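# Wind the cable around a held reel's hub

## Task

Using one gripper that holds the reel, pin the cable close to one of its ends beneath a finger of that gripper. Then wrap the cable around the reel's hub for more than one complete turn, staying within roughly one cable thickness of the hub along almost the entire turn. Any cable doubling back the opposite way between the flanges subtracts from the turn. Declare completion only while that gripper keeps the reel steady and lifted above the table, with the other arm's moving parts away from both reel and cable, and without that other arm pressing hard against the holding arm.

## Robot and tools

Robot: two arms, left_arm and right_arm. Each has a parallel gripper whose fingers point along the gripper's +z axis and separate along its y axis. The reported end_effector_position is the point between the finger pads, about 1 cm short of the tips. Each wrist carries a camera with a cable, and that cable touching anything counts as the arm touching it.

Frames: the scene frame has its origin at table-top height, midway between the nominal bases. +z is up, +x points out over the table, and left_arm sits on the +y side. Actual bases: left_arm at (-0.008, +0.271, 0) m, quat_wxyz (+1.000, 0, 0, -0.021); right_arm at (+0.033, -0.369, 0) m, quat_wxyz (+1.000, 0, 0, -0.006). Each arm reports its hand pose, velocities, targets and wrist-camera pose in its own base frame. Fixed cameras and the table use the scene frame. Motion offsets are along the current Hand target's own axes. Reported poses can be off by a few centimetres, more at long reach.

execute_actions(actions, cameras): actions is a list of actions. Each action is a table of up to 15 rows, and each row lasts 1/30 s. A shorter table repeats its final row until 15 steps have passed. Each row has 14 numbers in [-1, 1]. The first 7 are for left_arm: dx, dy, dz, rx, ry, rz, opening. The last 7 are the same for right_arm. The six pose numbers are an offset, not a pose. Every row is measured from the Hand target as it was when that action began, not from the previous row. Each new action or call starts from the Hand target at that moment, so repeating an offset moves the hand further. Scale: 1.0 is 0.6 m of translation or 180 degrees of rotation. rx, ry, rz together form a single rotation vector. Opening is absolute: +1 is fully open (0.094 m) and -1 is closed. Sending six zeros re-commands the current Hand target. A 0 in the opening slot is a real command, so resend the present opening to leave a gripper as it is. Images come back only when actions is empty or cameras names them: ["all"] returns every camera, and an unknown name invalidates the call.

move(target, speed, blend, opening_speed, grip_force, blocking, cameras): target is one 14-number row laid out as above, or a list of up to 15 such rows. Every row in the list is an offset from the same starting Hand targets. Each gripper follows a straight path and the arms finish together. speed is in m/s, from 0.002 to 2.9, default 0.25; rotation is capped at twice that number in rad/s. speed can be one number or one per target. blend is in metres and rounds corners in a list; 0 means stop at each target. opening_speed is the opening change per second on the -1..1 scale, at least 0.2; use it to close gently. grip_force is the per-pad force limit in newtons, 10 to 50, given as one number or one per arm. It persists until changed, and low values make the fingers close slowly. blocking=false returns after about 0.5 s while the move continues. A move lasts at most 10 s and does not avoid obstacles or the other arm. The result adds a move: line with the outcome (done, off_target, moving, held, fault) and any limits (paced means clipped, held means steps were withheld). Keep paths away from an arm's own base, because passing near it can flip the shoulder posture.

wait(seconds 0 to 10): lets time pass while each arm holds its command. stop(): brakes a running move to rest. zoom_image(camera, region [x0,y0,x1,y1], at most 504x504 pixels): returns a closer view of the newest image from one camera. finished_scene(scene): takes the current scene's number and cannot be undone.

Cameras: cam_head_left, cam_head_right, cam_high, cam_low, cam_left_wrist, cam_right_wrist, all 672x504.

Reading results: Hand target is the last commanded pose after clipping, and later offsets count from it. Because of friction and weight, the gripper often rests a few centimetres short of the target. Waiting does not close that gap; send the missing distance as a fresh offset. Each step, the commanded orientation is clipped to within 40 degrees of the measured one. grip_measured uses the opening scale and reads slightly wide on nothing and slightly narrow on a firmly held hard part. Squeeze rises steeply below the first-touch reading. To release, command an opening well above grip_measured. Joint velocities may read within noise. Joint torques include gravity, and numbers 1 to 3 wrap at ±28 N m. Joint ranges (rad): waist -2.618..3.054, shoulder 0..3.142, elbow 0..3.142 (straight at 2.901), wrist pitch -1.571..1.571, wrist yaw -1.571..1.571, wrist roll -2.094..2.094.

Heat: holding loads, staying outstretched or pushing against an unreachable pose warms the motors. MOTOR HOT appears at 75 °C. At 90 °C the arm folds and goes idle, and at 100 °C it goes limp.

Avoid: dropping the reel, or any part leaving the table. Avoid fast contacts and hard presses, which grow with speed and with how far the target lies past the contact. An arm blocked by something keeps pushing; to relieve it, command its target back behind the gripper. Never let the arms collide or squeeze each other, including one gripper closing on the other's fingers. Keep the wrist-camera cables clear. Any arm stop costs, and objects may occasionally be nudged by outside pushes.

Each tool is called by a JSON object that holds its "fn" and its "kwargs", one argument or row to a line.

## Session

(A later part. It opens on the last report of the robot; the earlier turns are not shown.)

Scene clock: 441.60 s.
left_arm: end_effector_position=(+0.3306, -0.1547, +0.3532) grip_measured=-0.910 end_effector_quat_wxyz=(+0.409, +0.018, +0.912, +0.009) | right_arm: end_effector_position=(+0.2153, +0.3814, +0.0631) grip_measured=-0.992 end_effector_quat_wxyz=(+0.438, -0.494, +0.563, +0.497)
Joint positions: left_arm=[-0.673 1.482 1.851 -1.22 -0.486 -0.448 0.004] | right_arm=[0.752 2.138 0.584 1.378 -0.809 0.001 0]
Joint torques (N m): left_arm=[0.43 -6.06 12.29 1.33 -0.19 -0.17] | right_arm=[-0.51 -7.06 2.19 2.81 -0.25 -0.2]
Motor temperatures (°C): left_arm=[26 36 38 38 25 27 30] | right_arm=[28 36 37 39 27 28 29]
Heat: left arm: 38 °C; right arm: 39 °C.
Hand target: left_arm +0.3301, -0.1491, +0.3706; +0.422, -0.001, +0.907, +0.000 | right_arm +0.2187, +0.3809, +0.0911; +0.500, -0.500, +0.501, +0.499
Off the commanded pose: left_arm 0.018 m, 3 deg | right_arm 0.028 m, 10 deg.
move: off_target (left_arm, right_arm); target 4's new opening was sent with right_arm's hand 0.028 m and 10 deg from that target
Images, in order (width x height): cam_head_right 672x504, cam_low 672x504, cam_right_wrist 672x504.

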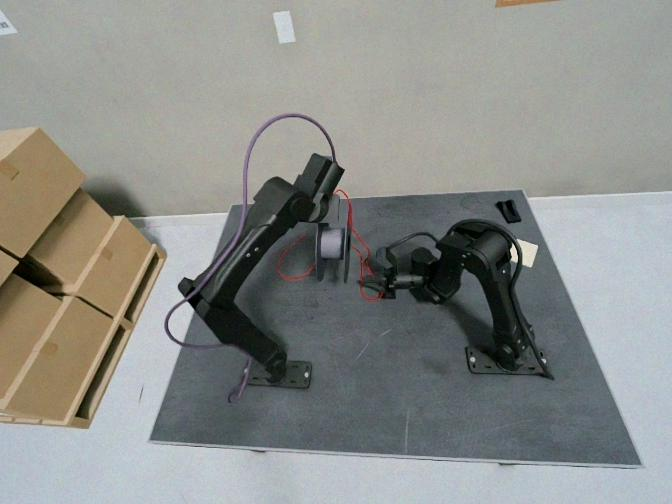

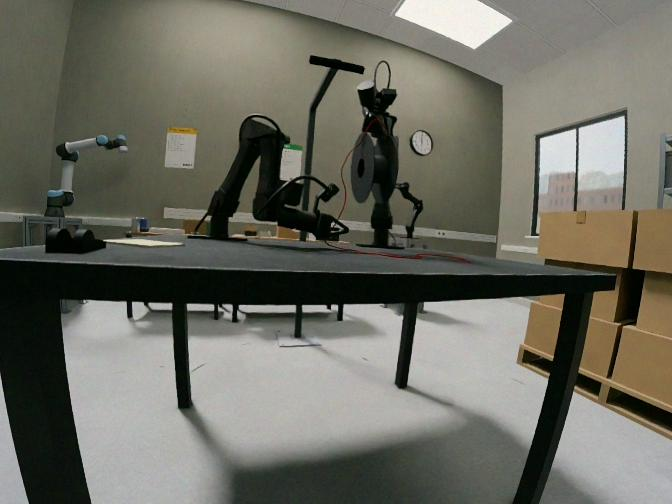

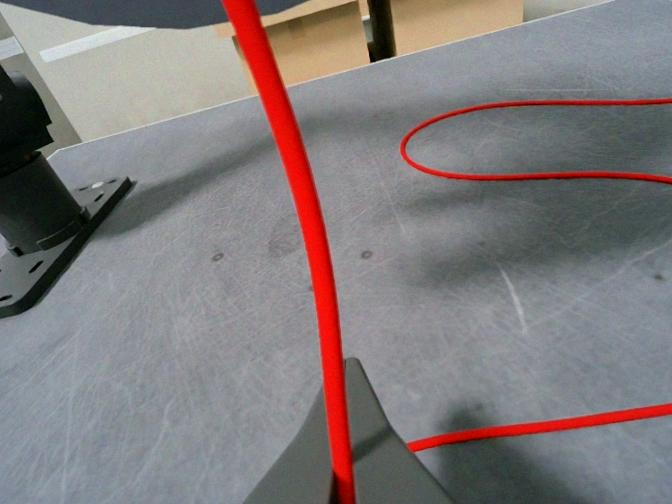

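{"fn": "move", "kwargs": {
  "target": [
    [0,0,0,0,0,0,-1,0,0,0,0,0,0,0],
    [0,0,0,0,0,0,-1,-0.04,0.0,-0.06,0,0,0,0]
  ],
  "speed": 0.08,
  "cameras": ["cam_right_wrist"]
}}

Scene clock: 444.37 s.
left_arm: end_effector_position=(+0.3306, -0.1547, +0.3532) grip_measured=-0.910 end_effector_quat_wxyz=(+0.409, +0.018, +0.912, +0.009) | right_arm: end_effector_position=(+0.2226, +0.3436, +0.0788) grip_measured=-0.002 end_effector_quat_wxyz=(+0.446, -0.486, +0.563, +0.497)
Joint positions: left_arm=[-0.673 1.482 1.851 -1.22 -0.486 -0.448 0.004] | right_arm=[0.64 2.042 0.49 1.378 -0.904 -0.009 0.047]
Joint torques (N m): left_arm=[0.4 -6.04 12.3 1.33 -0.2 -0.17] | right_arm=[-0.17 -10.07 1.76 2.46 -0.28 0.02]
Heat: left arm: 38 °C; right arm: 40 °C.
Hand target: left_arm +0.3301, -0.1491, +0.3706; +0.422, -0.001, +0.907, +0.000 | right_arm +0.2186, +0.3449, +0.1151; +0.500, -0.500, +0.501, +0.499
Off the commanded pose: left_arm 0.018 m, 3 deg | right_arm 0.037 m, 10 deg.
move: off_target (left_arm, right_arm)
Images, in order (width x height): cam_right_wrist 672x504.

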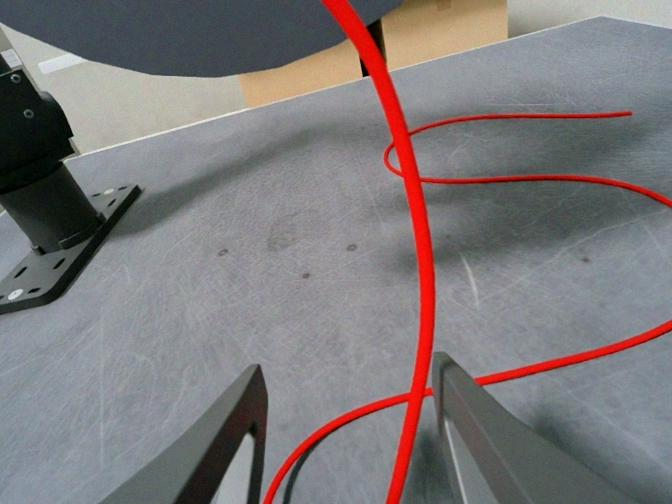

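{"fn": "move", "kwargs": {
  "target": [
    [0,0,0,0,0,0,-1,-0.05,-0.02,-0.055,0,0,0,0],
    [0,0,0,0,0,0,-1,-0.05,-0.02,-0.055,0,0,0,-1]
  ],
  "speed": 0.08,
  "opening_speed": 0.8,
  "cameras": ["cam_right_wrist","cam_low","cam_head_right"]
}}

Scene clock: 447.83 s.
left_arm: end_effector_position=(+0.3306, -0.1547, +0.3532) grip_measured=-0.910 end_effector_quat_wxyz=(+0.409, +0.018, +0.912, +0.009) | right_arm: end_effector_position=(+0.2383, +0.3125, +0.1367) grip_measured=-0.993 end_effector_quat_wxyz=(+0.498, -0.491, +0.514, +0.496)
Joint positions: left_arm=[-0.673 1.482 1.851 -1.22 -0.486 -0.448 0.004] | right_arm=[0.511 1.865 0.469 1.374 -1.034 0.001 0]
Joint torques (N m): left_arm=[0.44 -6.06 12.3 1.33 -0.2 -0.17] | right_arm=[-0.4 -8.92 2.37 1.17 -0.15 0.02]
Heat: left arm: 38 °C; right arm: 39 °C.
Hand target: left_arm +0.3301, -0.1491, +0.3706; +0.422, -0.001, +0.907, +0.000 | right_arm +0.2306, +0.3119, +0.1452; +0.500, -0.500, +0.501, +0.499
Off the commanded pose: left_arm 0.018 m, 3 deg | right_arm 0.011 m, 2 deg.
move: off_target (left_arm, right_arm); target 2's new opening was sent with right_arm's hand 0.011 m and 2 deg from that target
Images, in order (width x height): cam_head_right 672x504, cam_low 672x504, cam_right_wrist 672x504.

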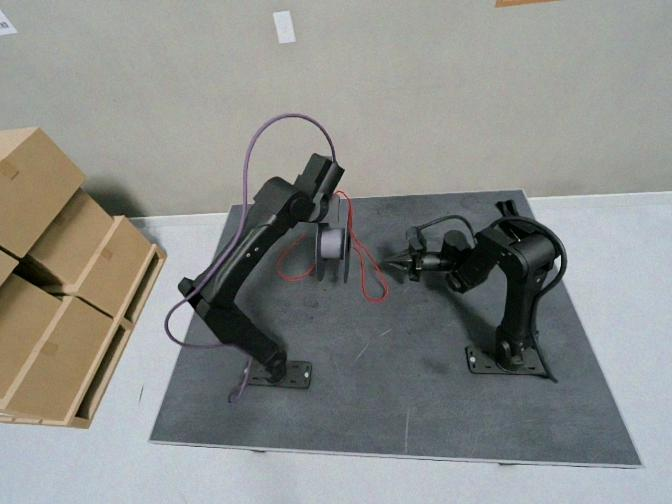

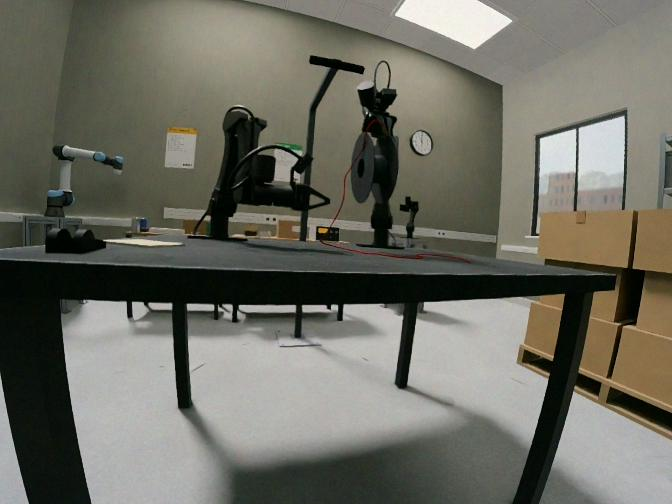

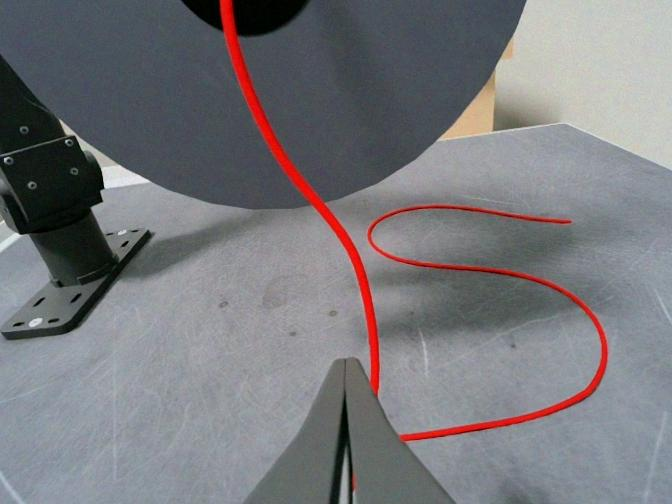

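{"fn": "move", "kwargs": {
  "target": [
    [0,0,0,0,0,0,-1,0,-0.018,0,0,0,0,-0.1],
    [0,0,0,0,0,0,-1,0.0,-0.018,0.05,0,0,0,-0.1],
    [0,0,0,0,0,0,-1,0.0,-0.018,0.05,0,0,0,-1]
  ],
  "speed": 0.08,
  "opening_speed": 0.8,
  "cameras": ["cam_right_wrist"]
}}

Scene clock: 452.67 s.
left_arm: end_effector_position=(+0.3306, -0.1547, +0.3532) grip_measured=-0.910 end_effector_quat_wxyz=(+0.409, +0.018, +0.912, +0.009) | right_arm: end_effector_position=(+0.2288, +0.3377, +0.1431) grip_measured=-0.993 end_effector_quat_wxyz=(+0.495, -0.505, +0.494, +0.506)
Joint positions: left_arm=[-0.673 1.482 1.851 -1.22 -0.486 -0.448 0.004] | right_arm=[0.591 1.884 0.521 1.366 -1.002 0.002 0]
Joint torques (N m): left_arm=[0.42 -6.06 12.31 1.33 -0.2 -0.17] | right_arm=[0.29 -5.9 7.24 0.96 0.09 -0.01]
Heat: left arm: 38 °C; right arm: 37 °C.
Hand target: left_arm +0.3301, -0.1491, +0.3706; +0.422, -0.001, +0.907, +0.000 | right_arm +0.2414, +0.3419, +0.1451; +0.500, -0.500, +0.501, +0.499
Off the commanded pose: left_arm 0.018 m, 3 deg | right_arm 0.013 m, 1 deg.
move: off_target (left_arm, right_arm); target 3's new opening was sent with right_arm's hand 0.013 m and 1 deg from that target
Images, in order (width x height): cam_right_wrist 672x504.

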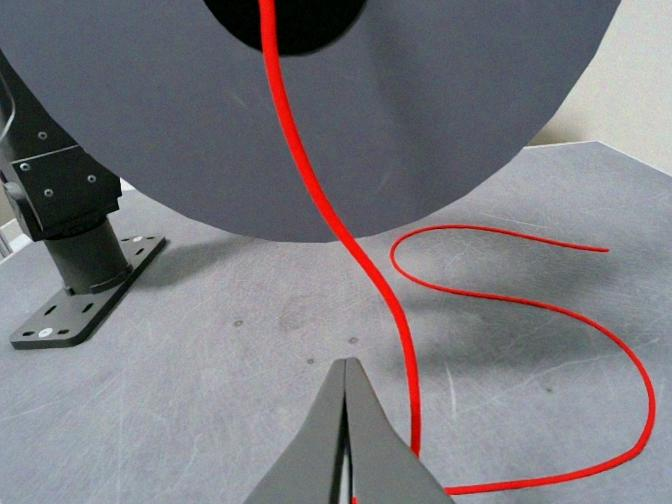

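{"fn": "move", "kwargs": {
  "target": [
    [0,0,0,0,0,0,-1,0,-0.0,-0.06,0,0,0,0.3],
    [0,0,0,0,0,0,-1,0.0,-0.028,-0.06,0,0,0,0.3],
    [0,0,0,0,0,0,-1,0.0,-0.028,0.02,0,0,0,0.3]
  ],
  "speed": 0.1,
  "cameras": ["cam_right_wrist"]
}}

Scene clock: 455.70 s.
left_arm: end_effector_position=(+0.3306, -0.1547, +0.3532) grip_measured=-0.910 end_effector_quat_wxyz=(+0.409, +0.018, +0.912, +0.009) | right_arm: end_effector_position=(+0.2447, +0.3497, +0.1436) grip_measured=+0.298 end_effector_quat_wxyz=(+0.496, -0.506, +0.492, +0.506)
Joint positions: left_arm=[-0.673 1.482 1.851 -1.22 -0.486 -0.448 0.004] | right_arm=[0.594 1.933 0.605 1.335 -1 0.004 0.061]
Joint torques (N m): left_arm=[0.43 -6.04 12.3 1.33 -0.2 -0.17] | right_arm=[0.17 -6.24 7.36 0.97 0.11 -0.01]
Heat: left arm: 38 °C; right arm: 37 °C.
Hand target: left_arm +0.3301, -0.1491, +0.3706; +0.422, -0.001, +0.907, +0.000 | right_arm +0.2582, +0.3539, +0.1451; +0.500, -0.500, +0.501, +0.499
Off the commanded pose: left_arm 0.018 m, 3 deg | right_arm 0.014 m, 2 deg.
move: off_target (left_arm, right_arm)
Images, in order (width x height): cam_right_wrist 672x504.

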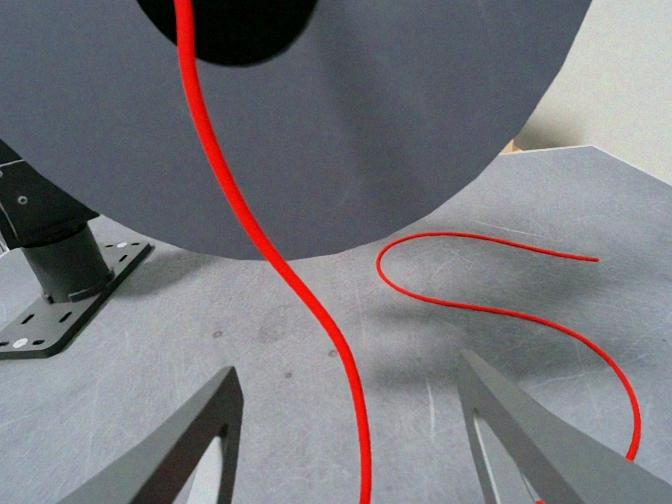

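Centered (345,355). Close.

{"fn": "move", "kwargs": {
  "target": [0,0,0,0,0,0,-1,0,0,0,0,0,0,-1],
  "opening_speed": 0.8,
  "cameras": ["cam_right_wrist"]
}}

Scene clock: 457.93 s.
left_arm: end_effector_position=(+0.3306, -0.1547, +0.3532) grip_measured=-0.910 end_effector_quat_wxyz=(+0.409, +0.018, +0.912, +0.009) | right_arm: end_effector_position=(+0.2450, +0.3497, +0.1436) grip_measured=-0.971 end_effector_quat_wxyz=(+0.496, -0.505, +0.493, +0.506)
Joint positions: left_arm=[-0.673 1.482 1.851 -1.22 -0.486 -0.448 0.004] | right_arm=[0.594 1.933 0.605 1.335 -0.999 0.004 0.001]
Joint torques (N m): left_arm=[0.43 -6.08 12.29 1.33 -0.2 -0.17] | right_arm=[0.13 -6.5 7.6 0.89 0.11 0.02]
Heat: left arm: 38 °C; right arm: 37 °C.
Hand target: left_arm +0.3301, -0.1491, +0.3706; +0.422, -0.001, +0.907, +0.000 | right_arm +0.2582, +0.3539, +0.1451; +0.500, -0.500, +0.501, +0.499
Off the commanded pose: left_arm 0.018 m, 3 deg | right_arm 0.014 m, 1 deg.
move: off_target (left_arm, right_arm)
Images, in order (width x height): cam_right_wrist 672x504.

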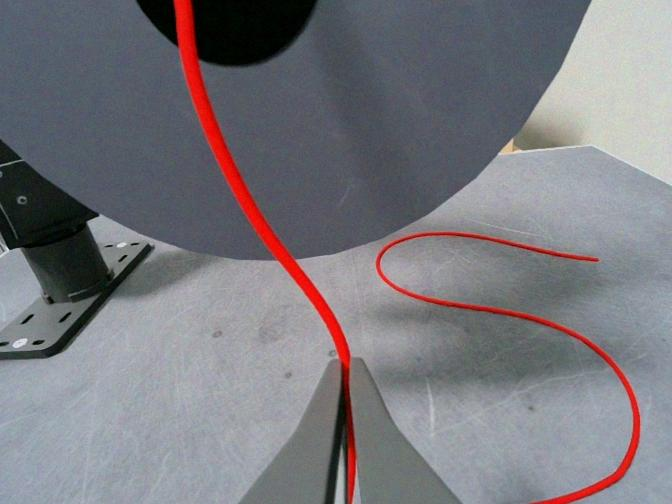

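{"fn": "move", "kwargs": {
  "target": [
    [0,0,0,0,0,0,-1,0.02,0.18,0,0,0,0,-1],
    [0,0,0,0,0,0,-1,0.04,0.36,0.03,0,0,0,-1],
    [0,0,0,0,0,0,-1,0.04,0.36,0.17,0,0,0,-1]
  ],
  "speed": 0.15,
  "blend": 0.03,
  "cameras": ["all"]
}}

{"fn": "zoom_image", "kwargs": {
  "camera": "cam_high",
  "region": [310, 130, 450, 290]
}}

{"fn": "zoom_image", "kwargs": {
  "camera": "cam_low",
  "region": [280, 90, 440, 270]
}}

Scene clock: 461.50 s.
left_arm: end_effector_position=(+0.3029, -0.1518, +0.3230) grip_measured=-0.910 end_effector_quat_wxyz=(+0.330, +0.067, +0.941, +0.032) | right_arm: end_effector_position=(+0.0648, +0.4497, +0.1076) grip_measured=-0.971 end_effector_quat_wxyz=(+0.497, -0.494, +0.541, +0.466)
Joint positions: left_arm=[-0.687 1.494 1.851 -1.381 -0.421 -0.425 0.004] | right_arm=[1.381 1.957 0.492 1.392 -0.112 0.005 0.001]
Joint torques (N m): left_arm=[0.95 -8.36 11.92 2.55 -0.77 -0.51] | right_arm=[2.48 -5 4.45 2.34 -0.35 -0.09]
Heat: left arm: 38 °C; right arm: 37 °C.
Hand target: left_arm +0.3301, -0.1491, +0.3706; +0.422, -0.001, +0.907, +0.000 | right_arm +0.0424, +0.4563, +0.1210; +0.500, -0.500, +0.501, +0.499
Off the commanded pose: left_arm 0.055 m, 14 deg | right_arm 0.027 m, 6 deg.
move: off_target (left_arm, right_arm)

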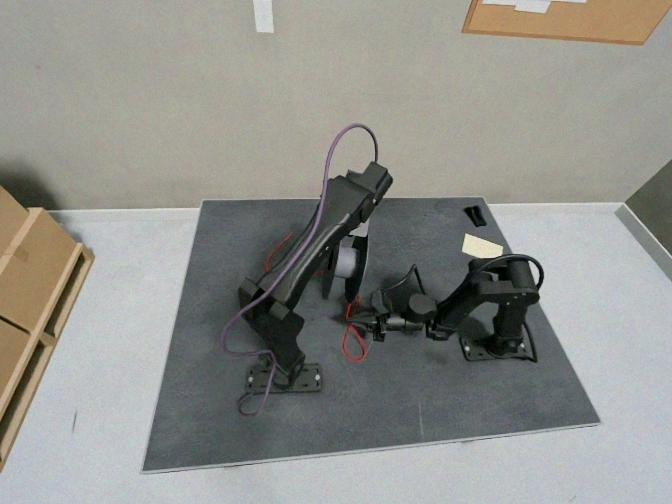

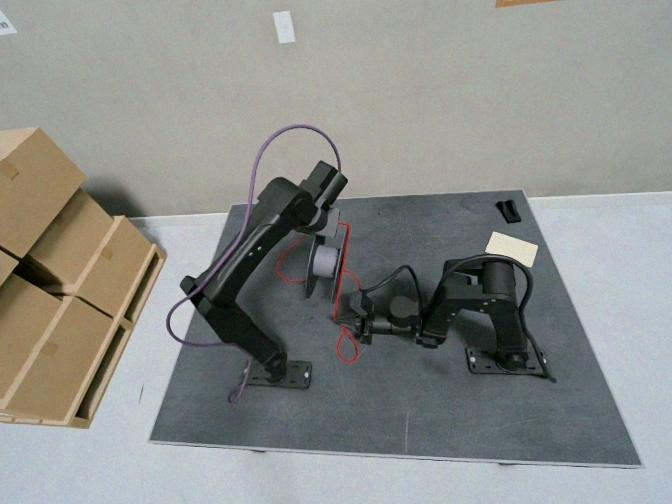

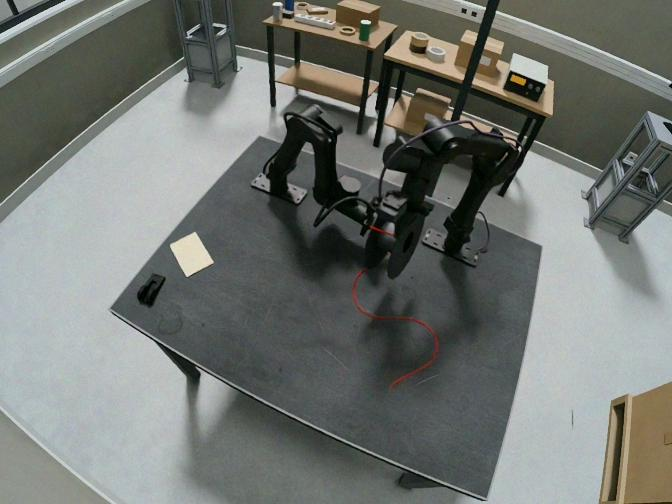

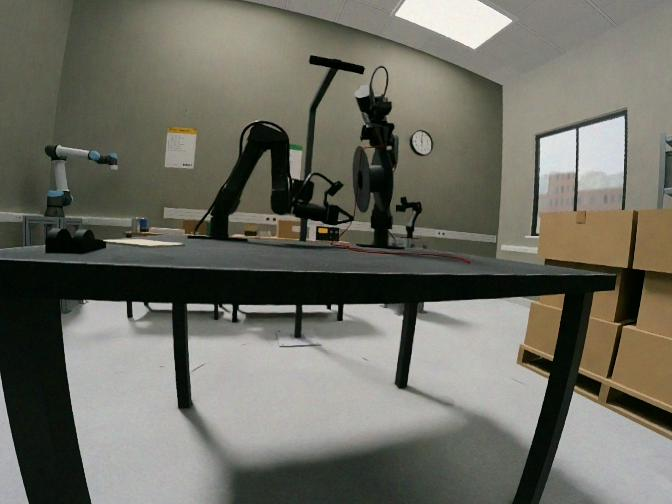

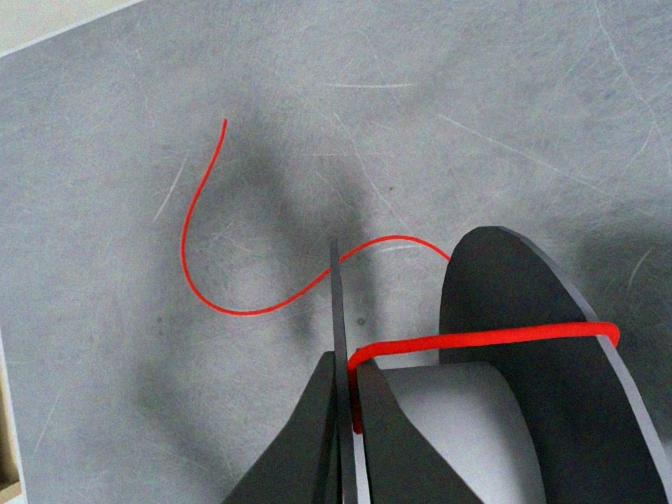

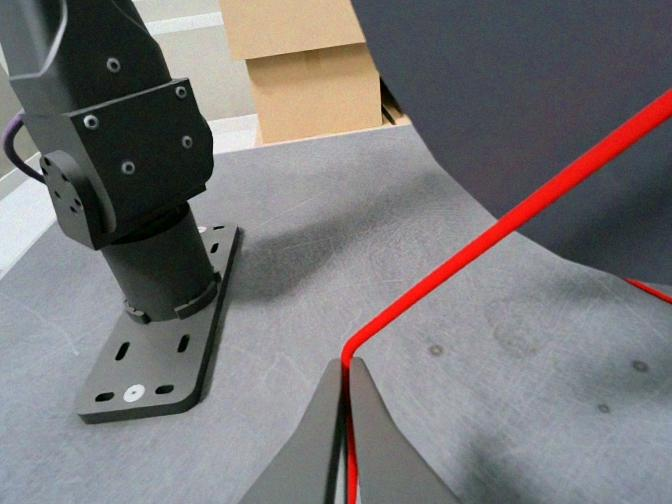

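Scaled by 3.150.

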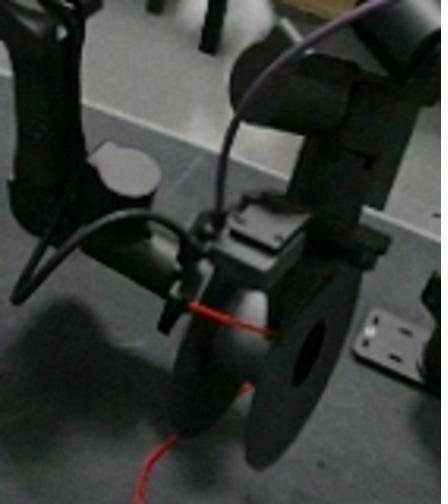

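Scaled by 2.800.

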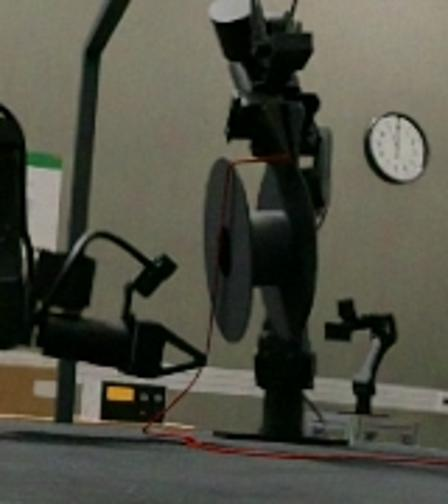

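{"fn": "move", "kwargs": {
  "target": [
    [0,0,0,0,0,0,-1,0.0,-0.1,-0.15,0,0,0,-1],
    [0,0,0,0,0,0,-1,-0.02,-0.3,-0.2,0,0,0,-1],
    [0,0,0,0,0,0,-1,-0.06,-0.55,-0.15,0,0,0,-1],
    [0,0,0,0,0,0,-1,-0.1,-0.58,-0.02,0,0,0,-1]
  ],
  "speed": 0.15,
  "blend": 0.03,
  "cameras": ["all"]
}}

{"fn": "zoom_image", "kwargs": {
  "camera": "cam_high",
  "region": [310, 150, 450, 310]
}}

{"fn": "zoom_image", "kwargs": {
  "camera": "cam_low",
  "region": [280, 90, 440, 270]
}}

Scene clock: 466.20 s.
left_arm: end_effector_position=(+0.3162, -0.1522, +0.3336) grip_measured=-0.911 end_effector_quat_wxyz=(+0.363, +0.037, +0.931, +0.025) | right_arm: end_effector_position=(+0.3756, +0.4408, +0.1730) grip_measured=-0.971 end_effector_quat_wxyz=(+0.487, -0.501, +0.500, +0.512)
Joint positions: left_arm=[-0.681 1.494 1.851 -1.316 -0.458 -0.454 0.004] | right_arm=[0.599 2.256 1.383 0.869 -0.997 0.021 0.001]
Joint torques (N m): left_arm=[0.47 -7.71 12.04 2.11 -0.47 -0.14] | right_arm=[-0.38 -10.04 11.45 0.92 0.12 -0.12]
Heat: left arm: 39 °C; right arm: 37 °C.
Hand target: left_arm +0.3301, -0.1491, +0.3706; +0.422, -0.001, +0.907, +0.000 | right_arm +0.3904, +0.4437, +0.1809; +0.500, -0.500, +0.501, +0.499
Off the commanded pose: left_arm 0.040 m, 9 deg | right_arm 0.017 m, 2 deg.
move: off_target (left_arm, right_arm)

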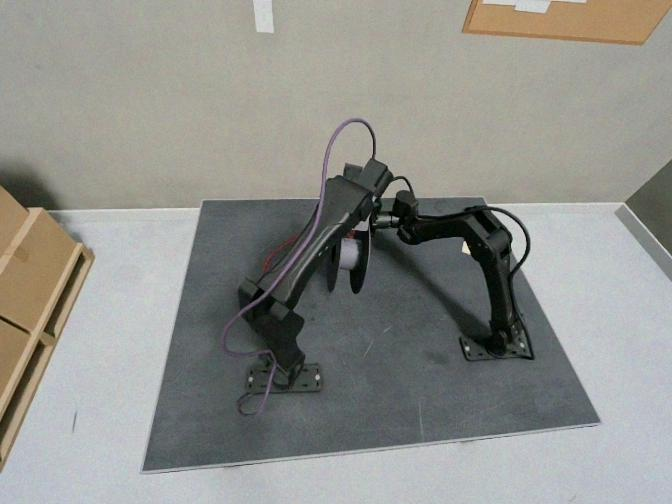

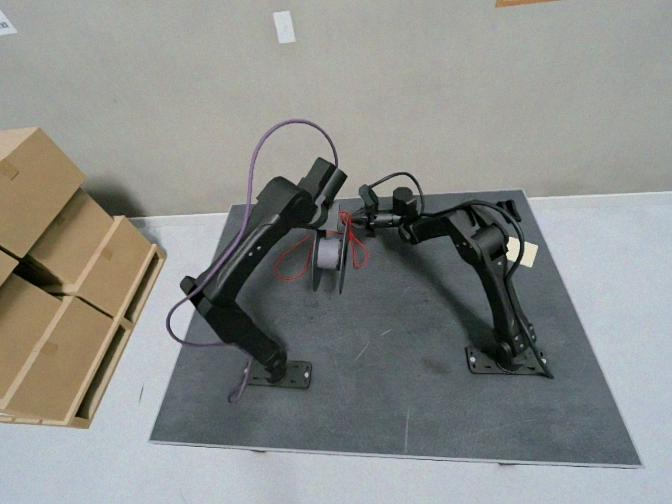

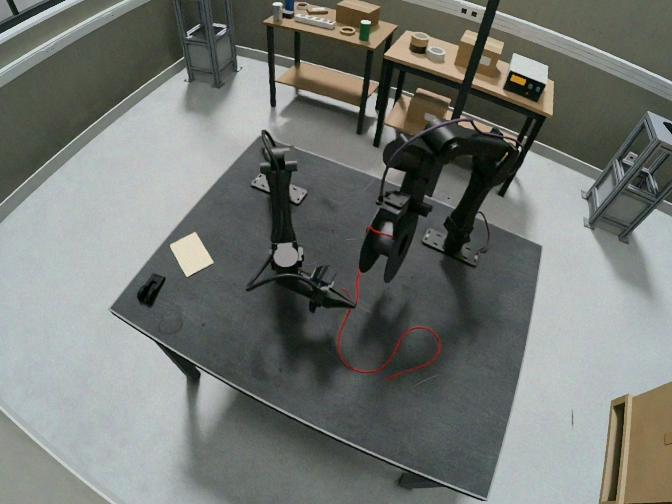

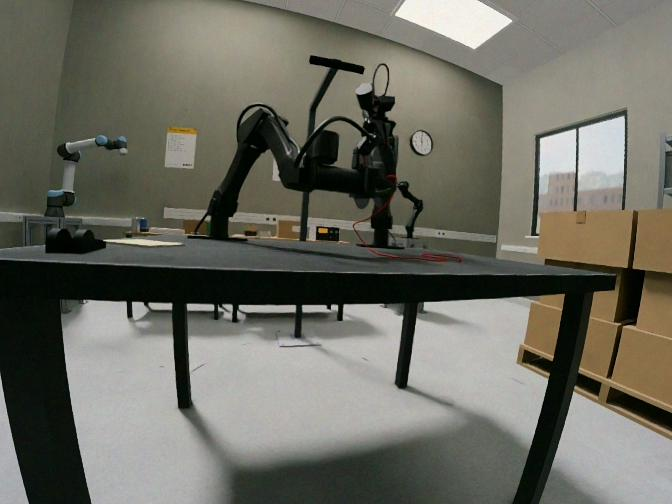

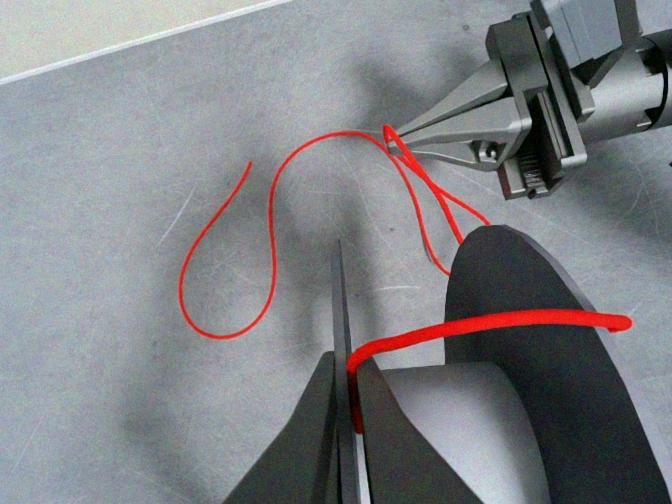

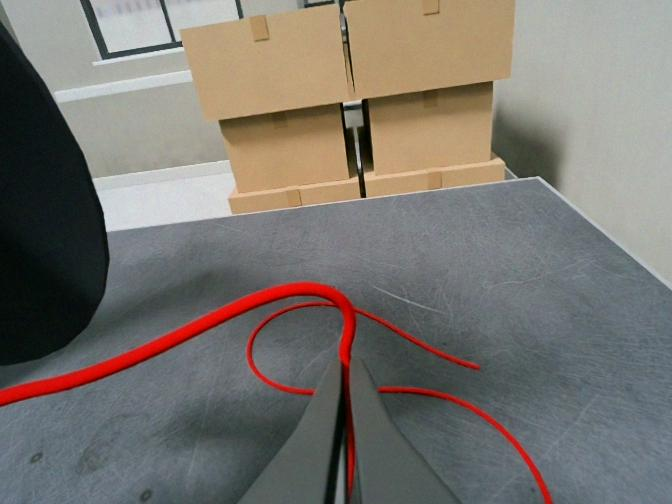

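Scaled by 3.150.

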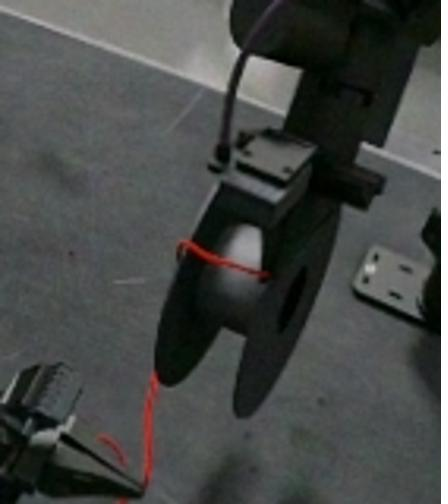

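Scaled by 2.800.

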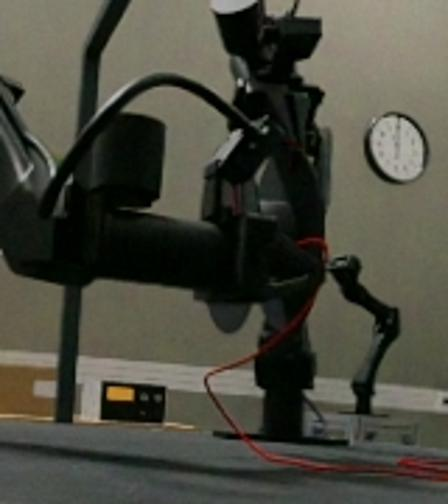

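{"fn": "move", "kwargs": {
  "target": [
    [0,0,0,0,0,0,-1,-0.28,-0.04,0.0,0,0,0,-1],
    [0,0,0,0,0,0,-1,-0.28,-0.02,0.09,0,0,0,-1]
  ],
  "speed": 0.15,
  "cameras": ["cam_left_wrist","cam_right_wrist","cam_high"]
}}

{"fn": "zoom_image", "kwargs": {
  "camera": "cam_high",
  "region": [310, 150, 450, 310]
}}

Scene clock: 470.40 s.
left_arm: end_effector_position=(+0.3162, -0.1522, +0.3336) grip_measured=-0.911 end_effector_quat_wxyz=(+0.363, +0.037, +0.931, +0.025) | right_arm: end_effector_position=(+0.4008, +0.4951, +0.3382) grip_measured=-0.971 end_effector_quat_wxyz=(+0.492, -0.495, +0.506, +0.507)
Joint positions: left_arm=[-0.681 1.494 1.851 -1.316 -0.458 -0.454 0.004] | right_arm=[0.663 2.261 2.087 0.17 -0.911 0.022 0.001]
Joint torques (N m): left_arm=[0.47 -7.72 12.01 2.11 -0.48 -0.14] | right_arm=[-0.12 -10.92 13.12 0.96 0.12 -0.15]
Heat: left arm: 39 °C; right arm: 38 °C.
Hand target: left_arm +0.3301, -0.1491, +0.3706; +0.422, -0.001, +0.907, +0.000 | right_arm +0.4026, +0.4979, +0.3488; +0.500, -0.500, +0.501, +0.499
Off the commanded pose: left_arm 0.040 m, 9 deg | right_arm 0.011 m, 1 deg.
move: off_target (left_arm, right_arm)
Images, in order (width x height): cam_high 672x504, cam_left_wrist 672x504, cam_right_wrist 672x504.

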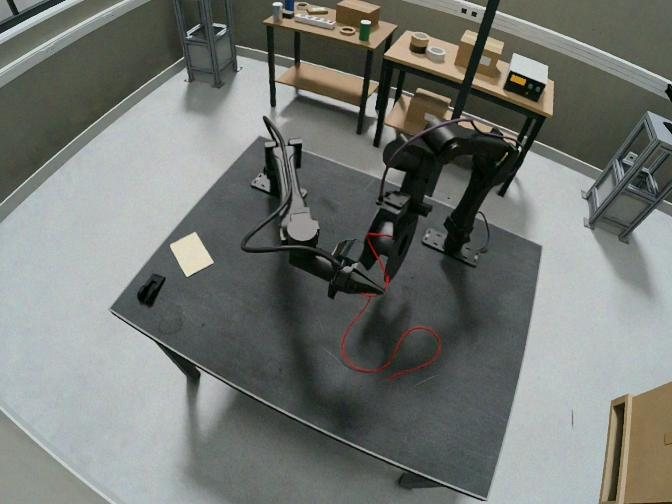

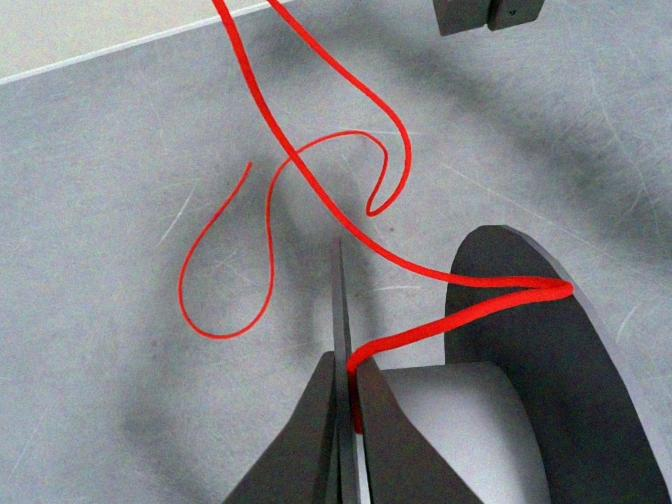

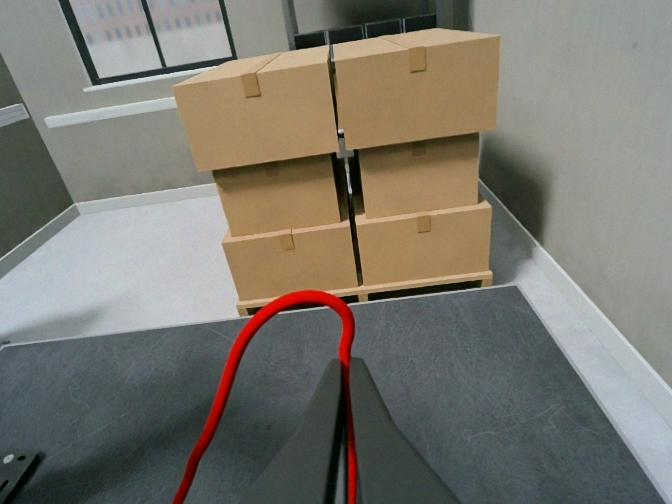

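Scaled by 3.150.

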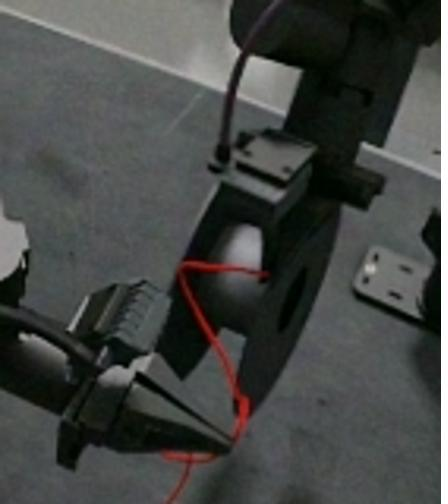

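{"fn": "move", "kwargs": {
  "target": [
    [0,0,0,0,0,0,-1,0.0,0.0,-0.083,0,0,0,-1],
    [0,0,0,0,0,0,-1,0.215,0.07,-0.083,0,0,0,-1],
    [0,0,0,0,0,0,-1,0.38,0.17,-0.083,0,0,0,-1]
  ],
  "speed": 0.12,
  "blend": 0.03,
  "cameras": ["cam_left_wrist","cam_right_wrist","cam_high","cam_low"]
}}

{"fn": "zoom_image", "kwargs": {
  "camera": "cam_high",
  "region": [310, 150, 450, 310]
}}

{"fn": "zoom_image", "kwargs": {
  "camera": "cam_low",
  "region": [280, 90, 440, 270]
}}

Scene clock: 474.73 s.
left_arm: end_effector_position=(+0.3162, -0.1522, +0.3336) grip_measured=-0.911 end_effector_quat_wxyz=(+0.363, +0.037, +0.931, +0.025) | right_arm: end_effector_position=(+0.2988, +0.4491, +0.1145) grip_measured=-0.971 end_effector_quat_wxyz=(+0.476, -0.501, +0.520, +0.502)
Joint positions: left_arm=[-0.681 1.494 1.851 -1.316 -0.458 -0.454 0.004] | right_arm=[0.727 2.226 1.062 1.098 -0.852 -0.004 0.001]
Joint torques (N m): left_arm=[0.49 -7.71 12.03 2.11 -0.48 -0.14] | right_arm=[0.47 -8.99 4.25 2.05 0.1 0.02]
Heat: left arm: 39 °C; right arm: 39 °C.
Hand target: left_arm +0.3301, -0.1491, +0.3706; +0.422, -0.001, +0.907, +0.000 | right_arm +0.3004, +0.4480, +0.1209; +0.500, -0.500, +0.501, +0.499
Off the commanded pose: left_arm 0.040 m, 9 deg | right_arm 0.007 m, 4 deg.
move: off_target (left_arm, right_arm); blend cut to 0.0247 m at target 1
Images, in order (width x height): cam_high 672x504, cam_low 672x504, cam_left_wrist 672x504, cam_right_wrist 672x504.

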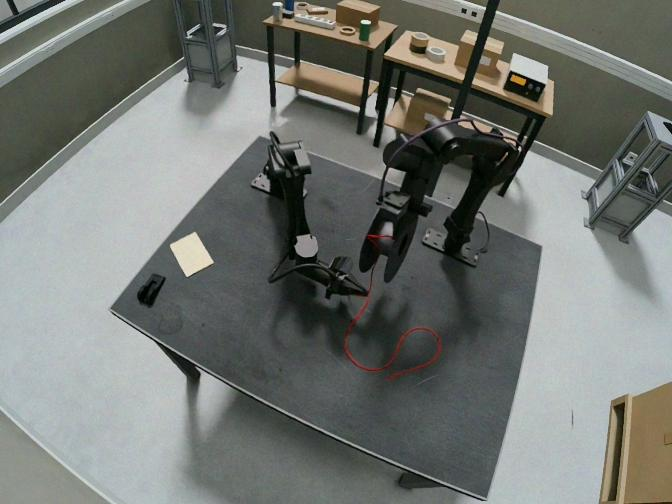

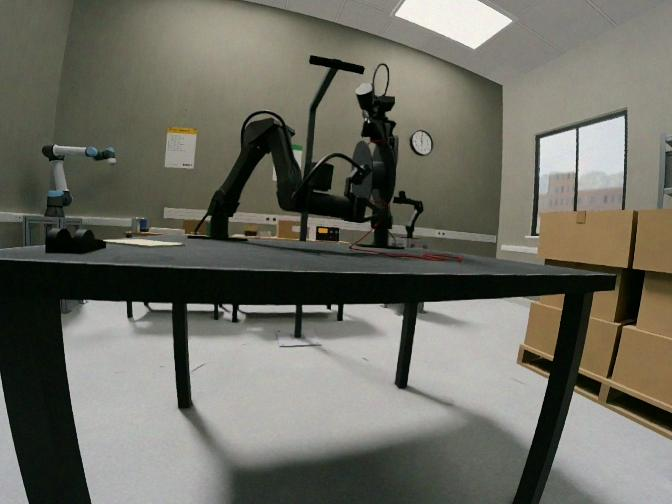

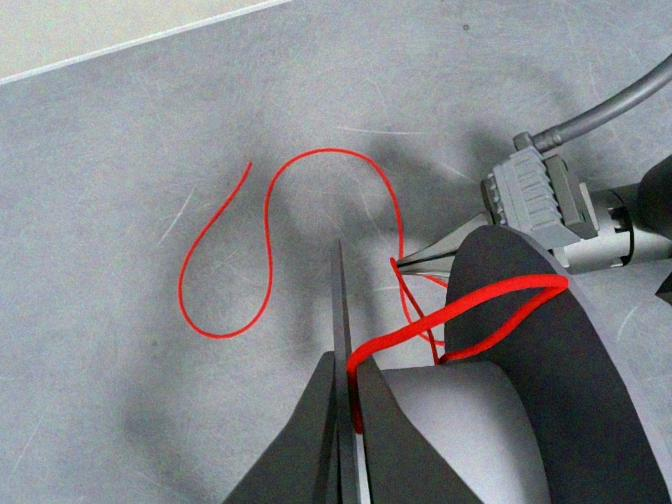

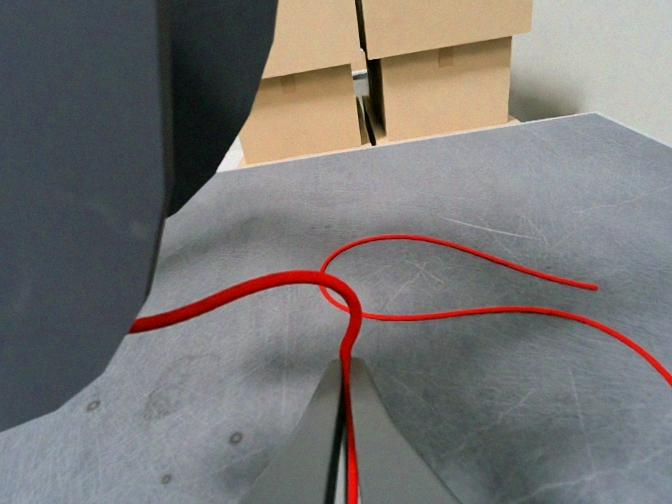

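Scaled by 3.150.

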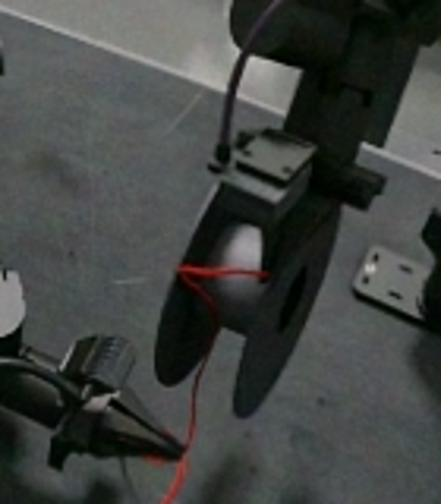

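Scaled by 2.800.

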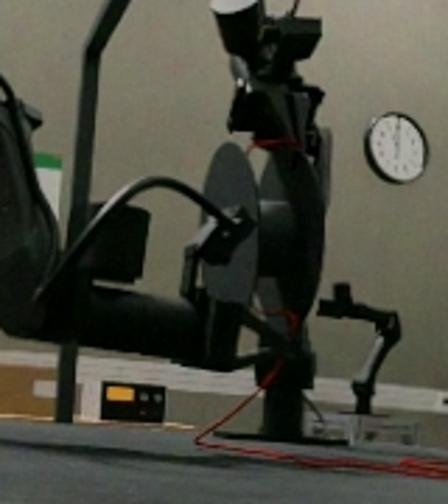

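{"fn": "move", "kwargs": {
  "target": [
    [0,0,0,0,0,0,-1,0.05,0.1,0.0,0,0,0,-1],
    [0,0,0,0,0,0,-1,0.05,0.25,0.0,0,0,0,-1],
    [0,0,0,0,0,0,-1,0.0,0.36,0.0,0,0,0,-1]
  ],
  "speed": 0.1,
  "blend": 0.03,
  "cameras": ["cam_left_wrist","cam_right_wrist","cam_high","cam_low","cam_head_right"]
}}

{"fn": "zoom_image", "kwargs": {
  "camera": "cam_high",
  "region": [310, 150, 450, 310]
}}

{"fn": "zoom_image", "kwargs": {
  "camera": "cam_low",
  "region": [280, 90, 440, 270]
}}

Scene clock: 478.30 s.
left_arm: end_effector_position=(+0.3162, -0.1522, +0.3336) grip_measured=-0.911 end_effector_quat_wxyz=(+0.363, +0.037, +0.931, +0.025) | right_arm: end_effector_position=(+0.0886, +0.4481, +0.0852) grip_measured=-0.971 end_effector_quat_wxyz=(-0.460, +0.515, -0.542, -0.479)
Joint positions: left_arm=[-0.681 1.494 1.851 -1.316 -0.458 -0.454 0.004] | right_arm=[1.252 2.026 0.526 1.375 -0.312 0.007 0.001]
Joint torques (N m): left_arm=[0.47 -7.72 12.04 2.11 -0.47 -0.14] | right_arm=[0.44 -9.81 1.95 2.42 0.1 -0.03]
Heat: left arm: 39 °C; right arm: 39 °C.
Hand target: left_arm +0.3301, -0.1491, +0.3706; +0.422, -0.001, +0.907, +0.000 | right_arm +0.0844, +0.4484, +0.1210; -0.500, +0.500, -0.501, -0.499
Off the commanded pose: left_arm 0.040 m, 9 deg | right_arm 0.036 m, 7 deg.
move: off_target (left_arm, right_arm)
Images, in order (width x height): cam_head_right 672x504, cam_high 672x504, cam_low 672x504, cam_left_wrist 672x504, cam_right_wrist 672x504.

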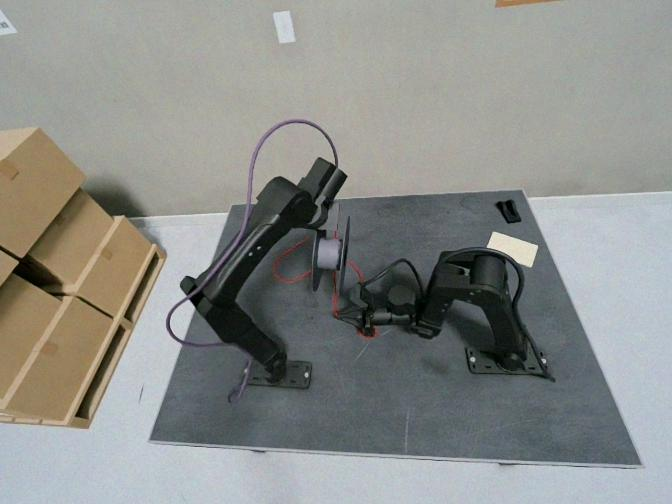

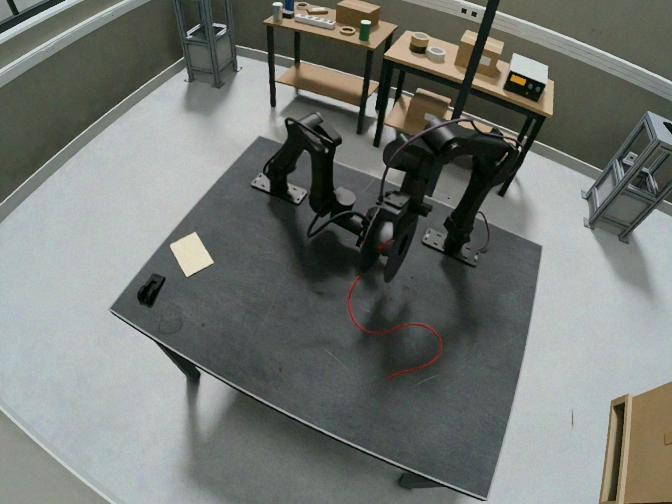

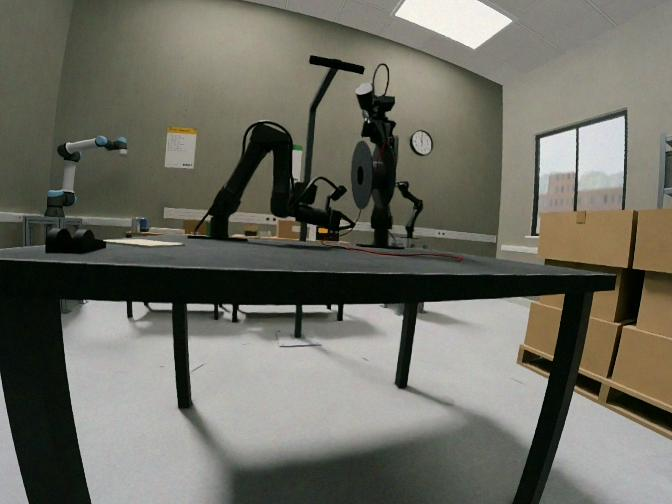

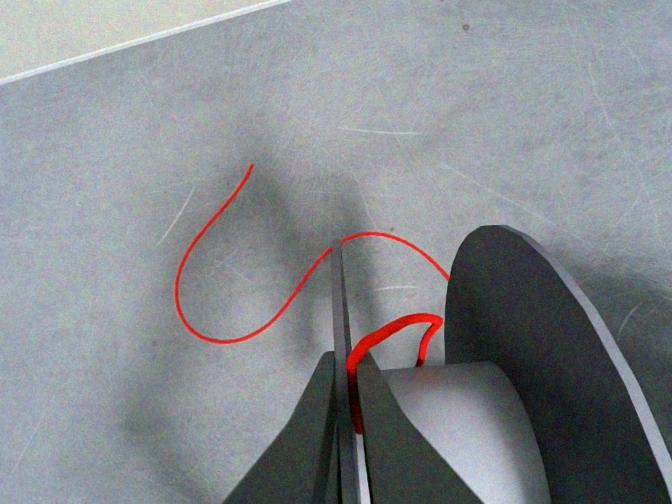

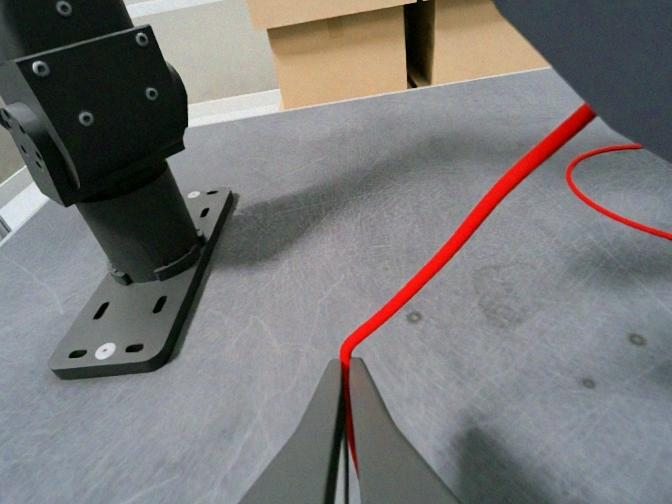

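Scaled by 3.150.

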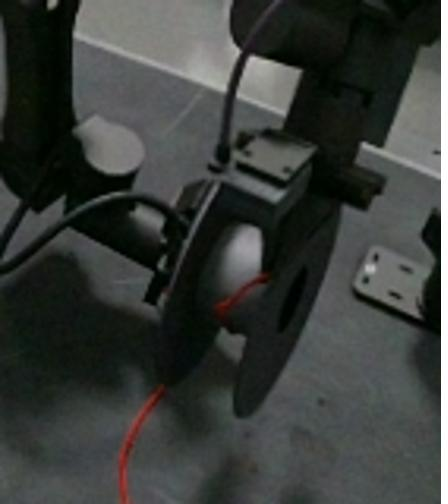

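Scaled by 2.800.

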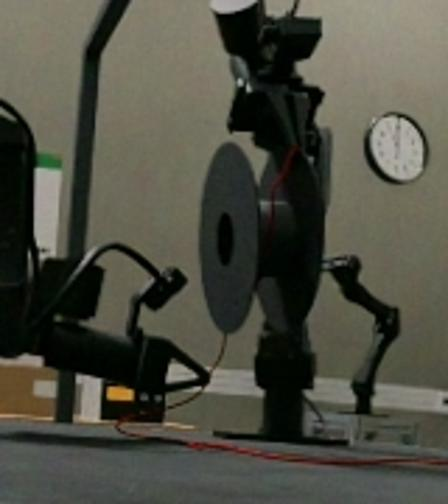

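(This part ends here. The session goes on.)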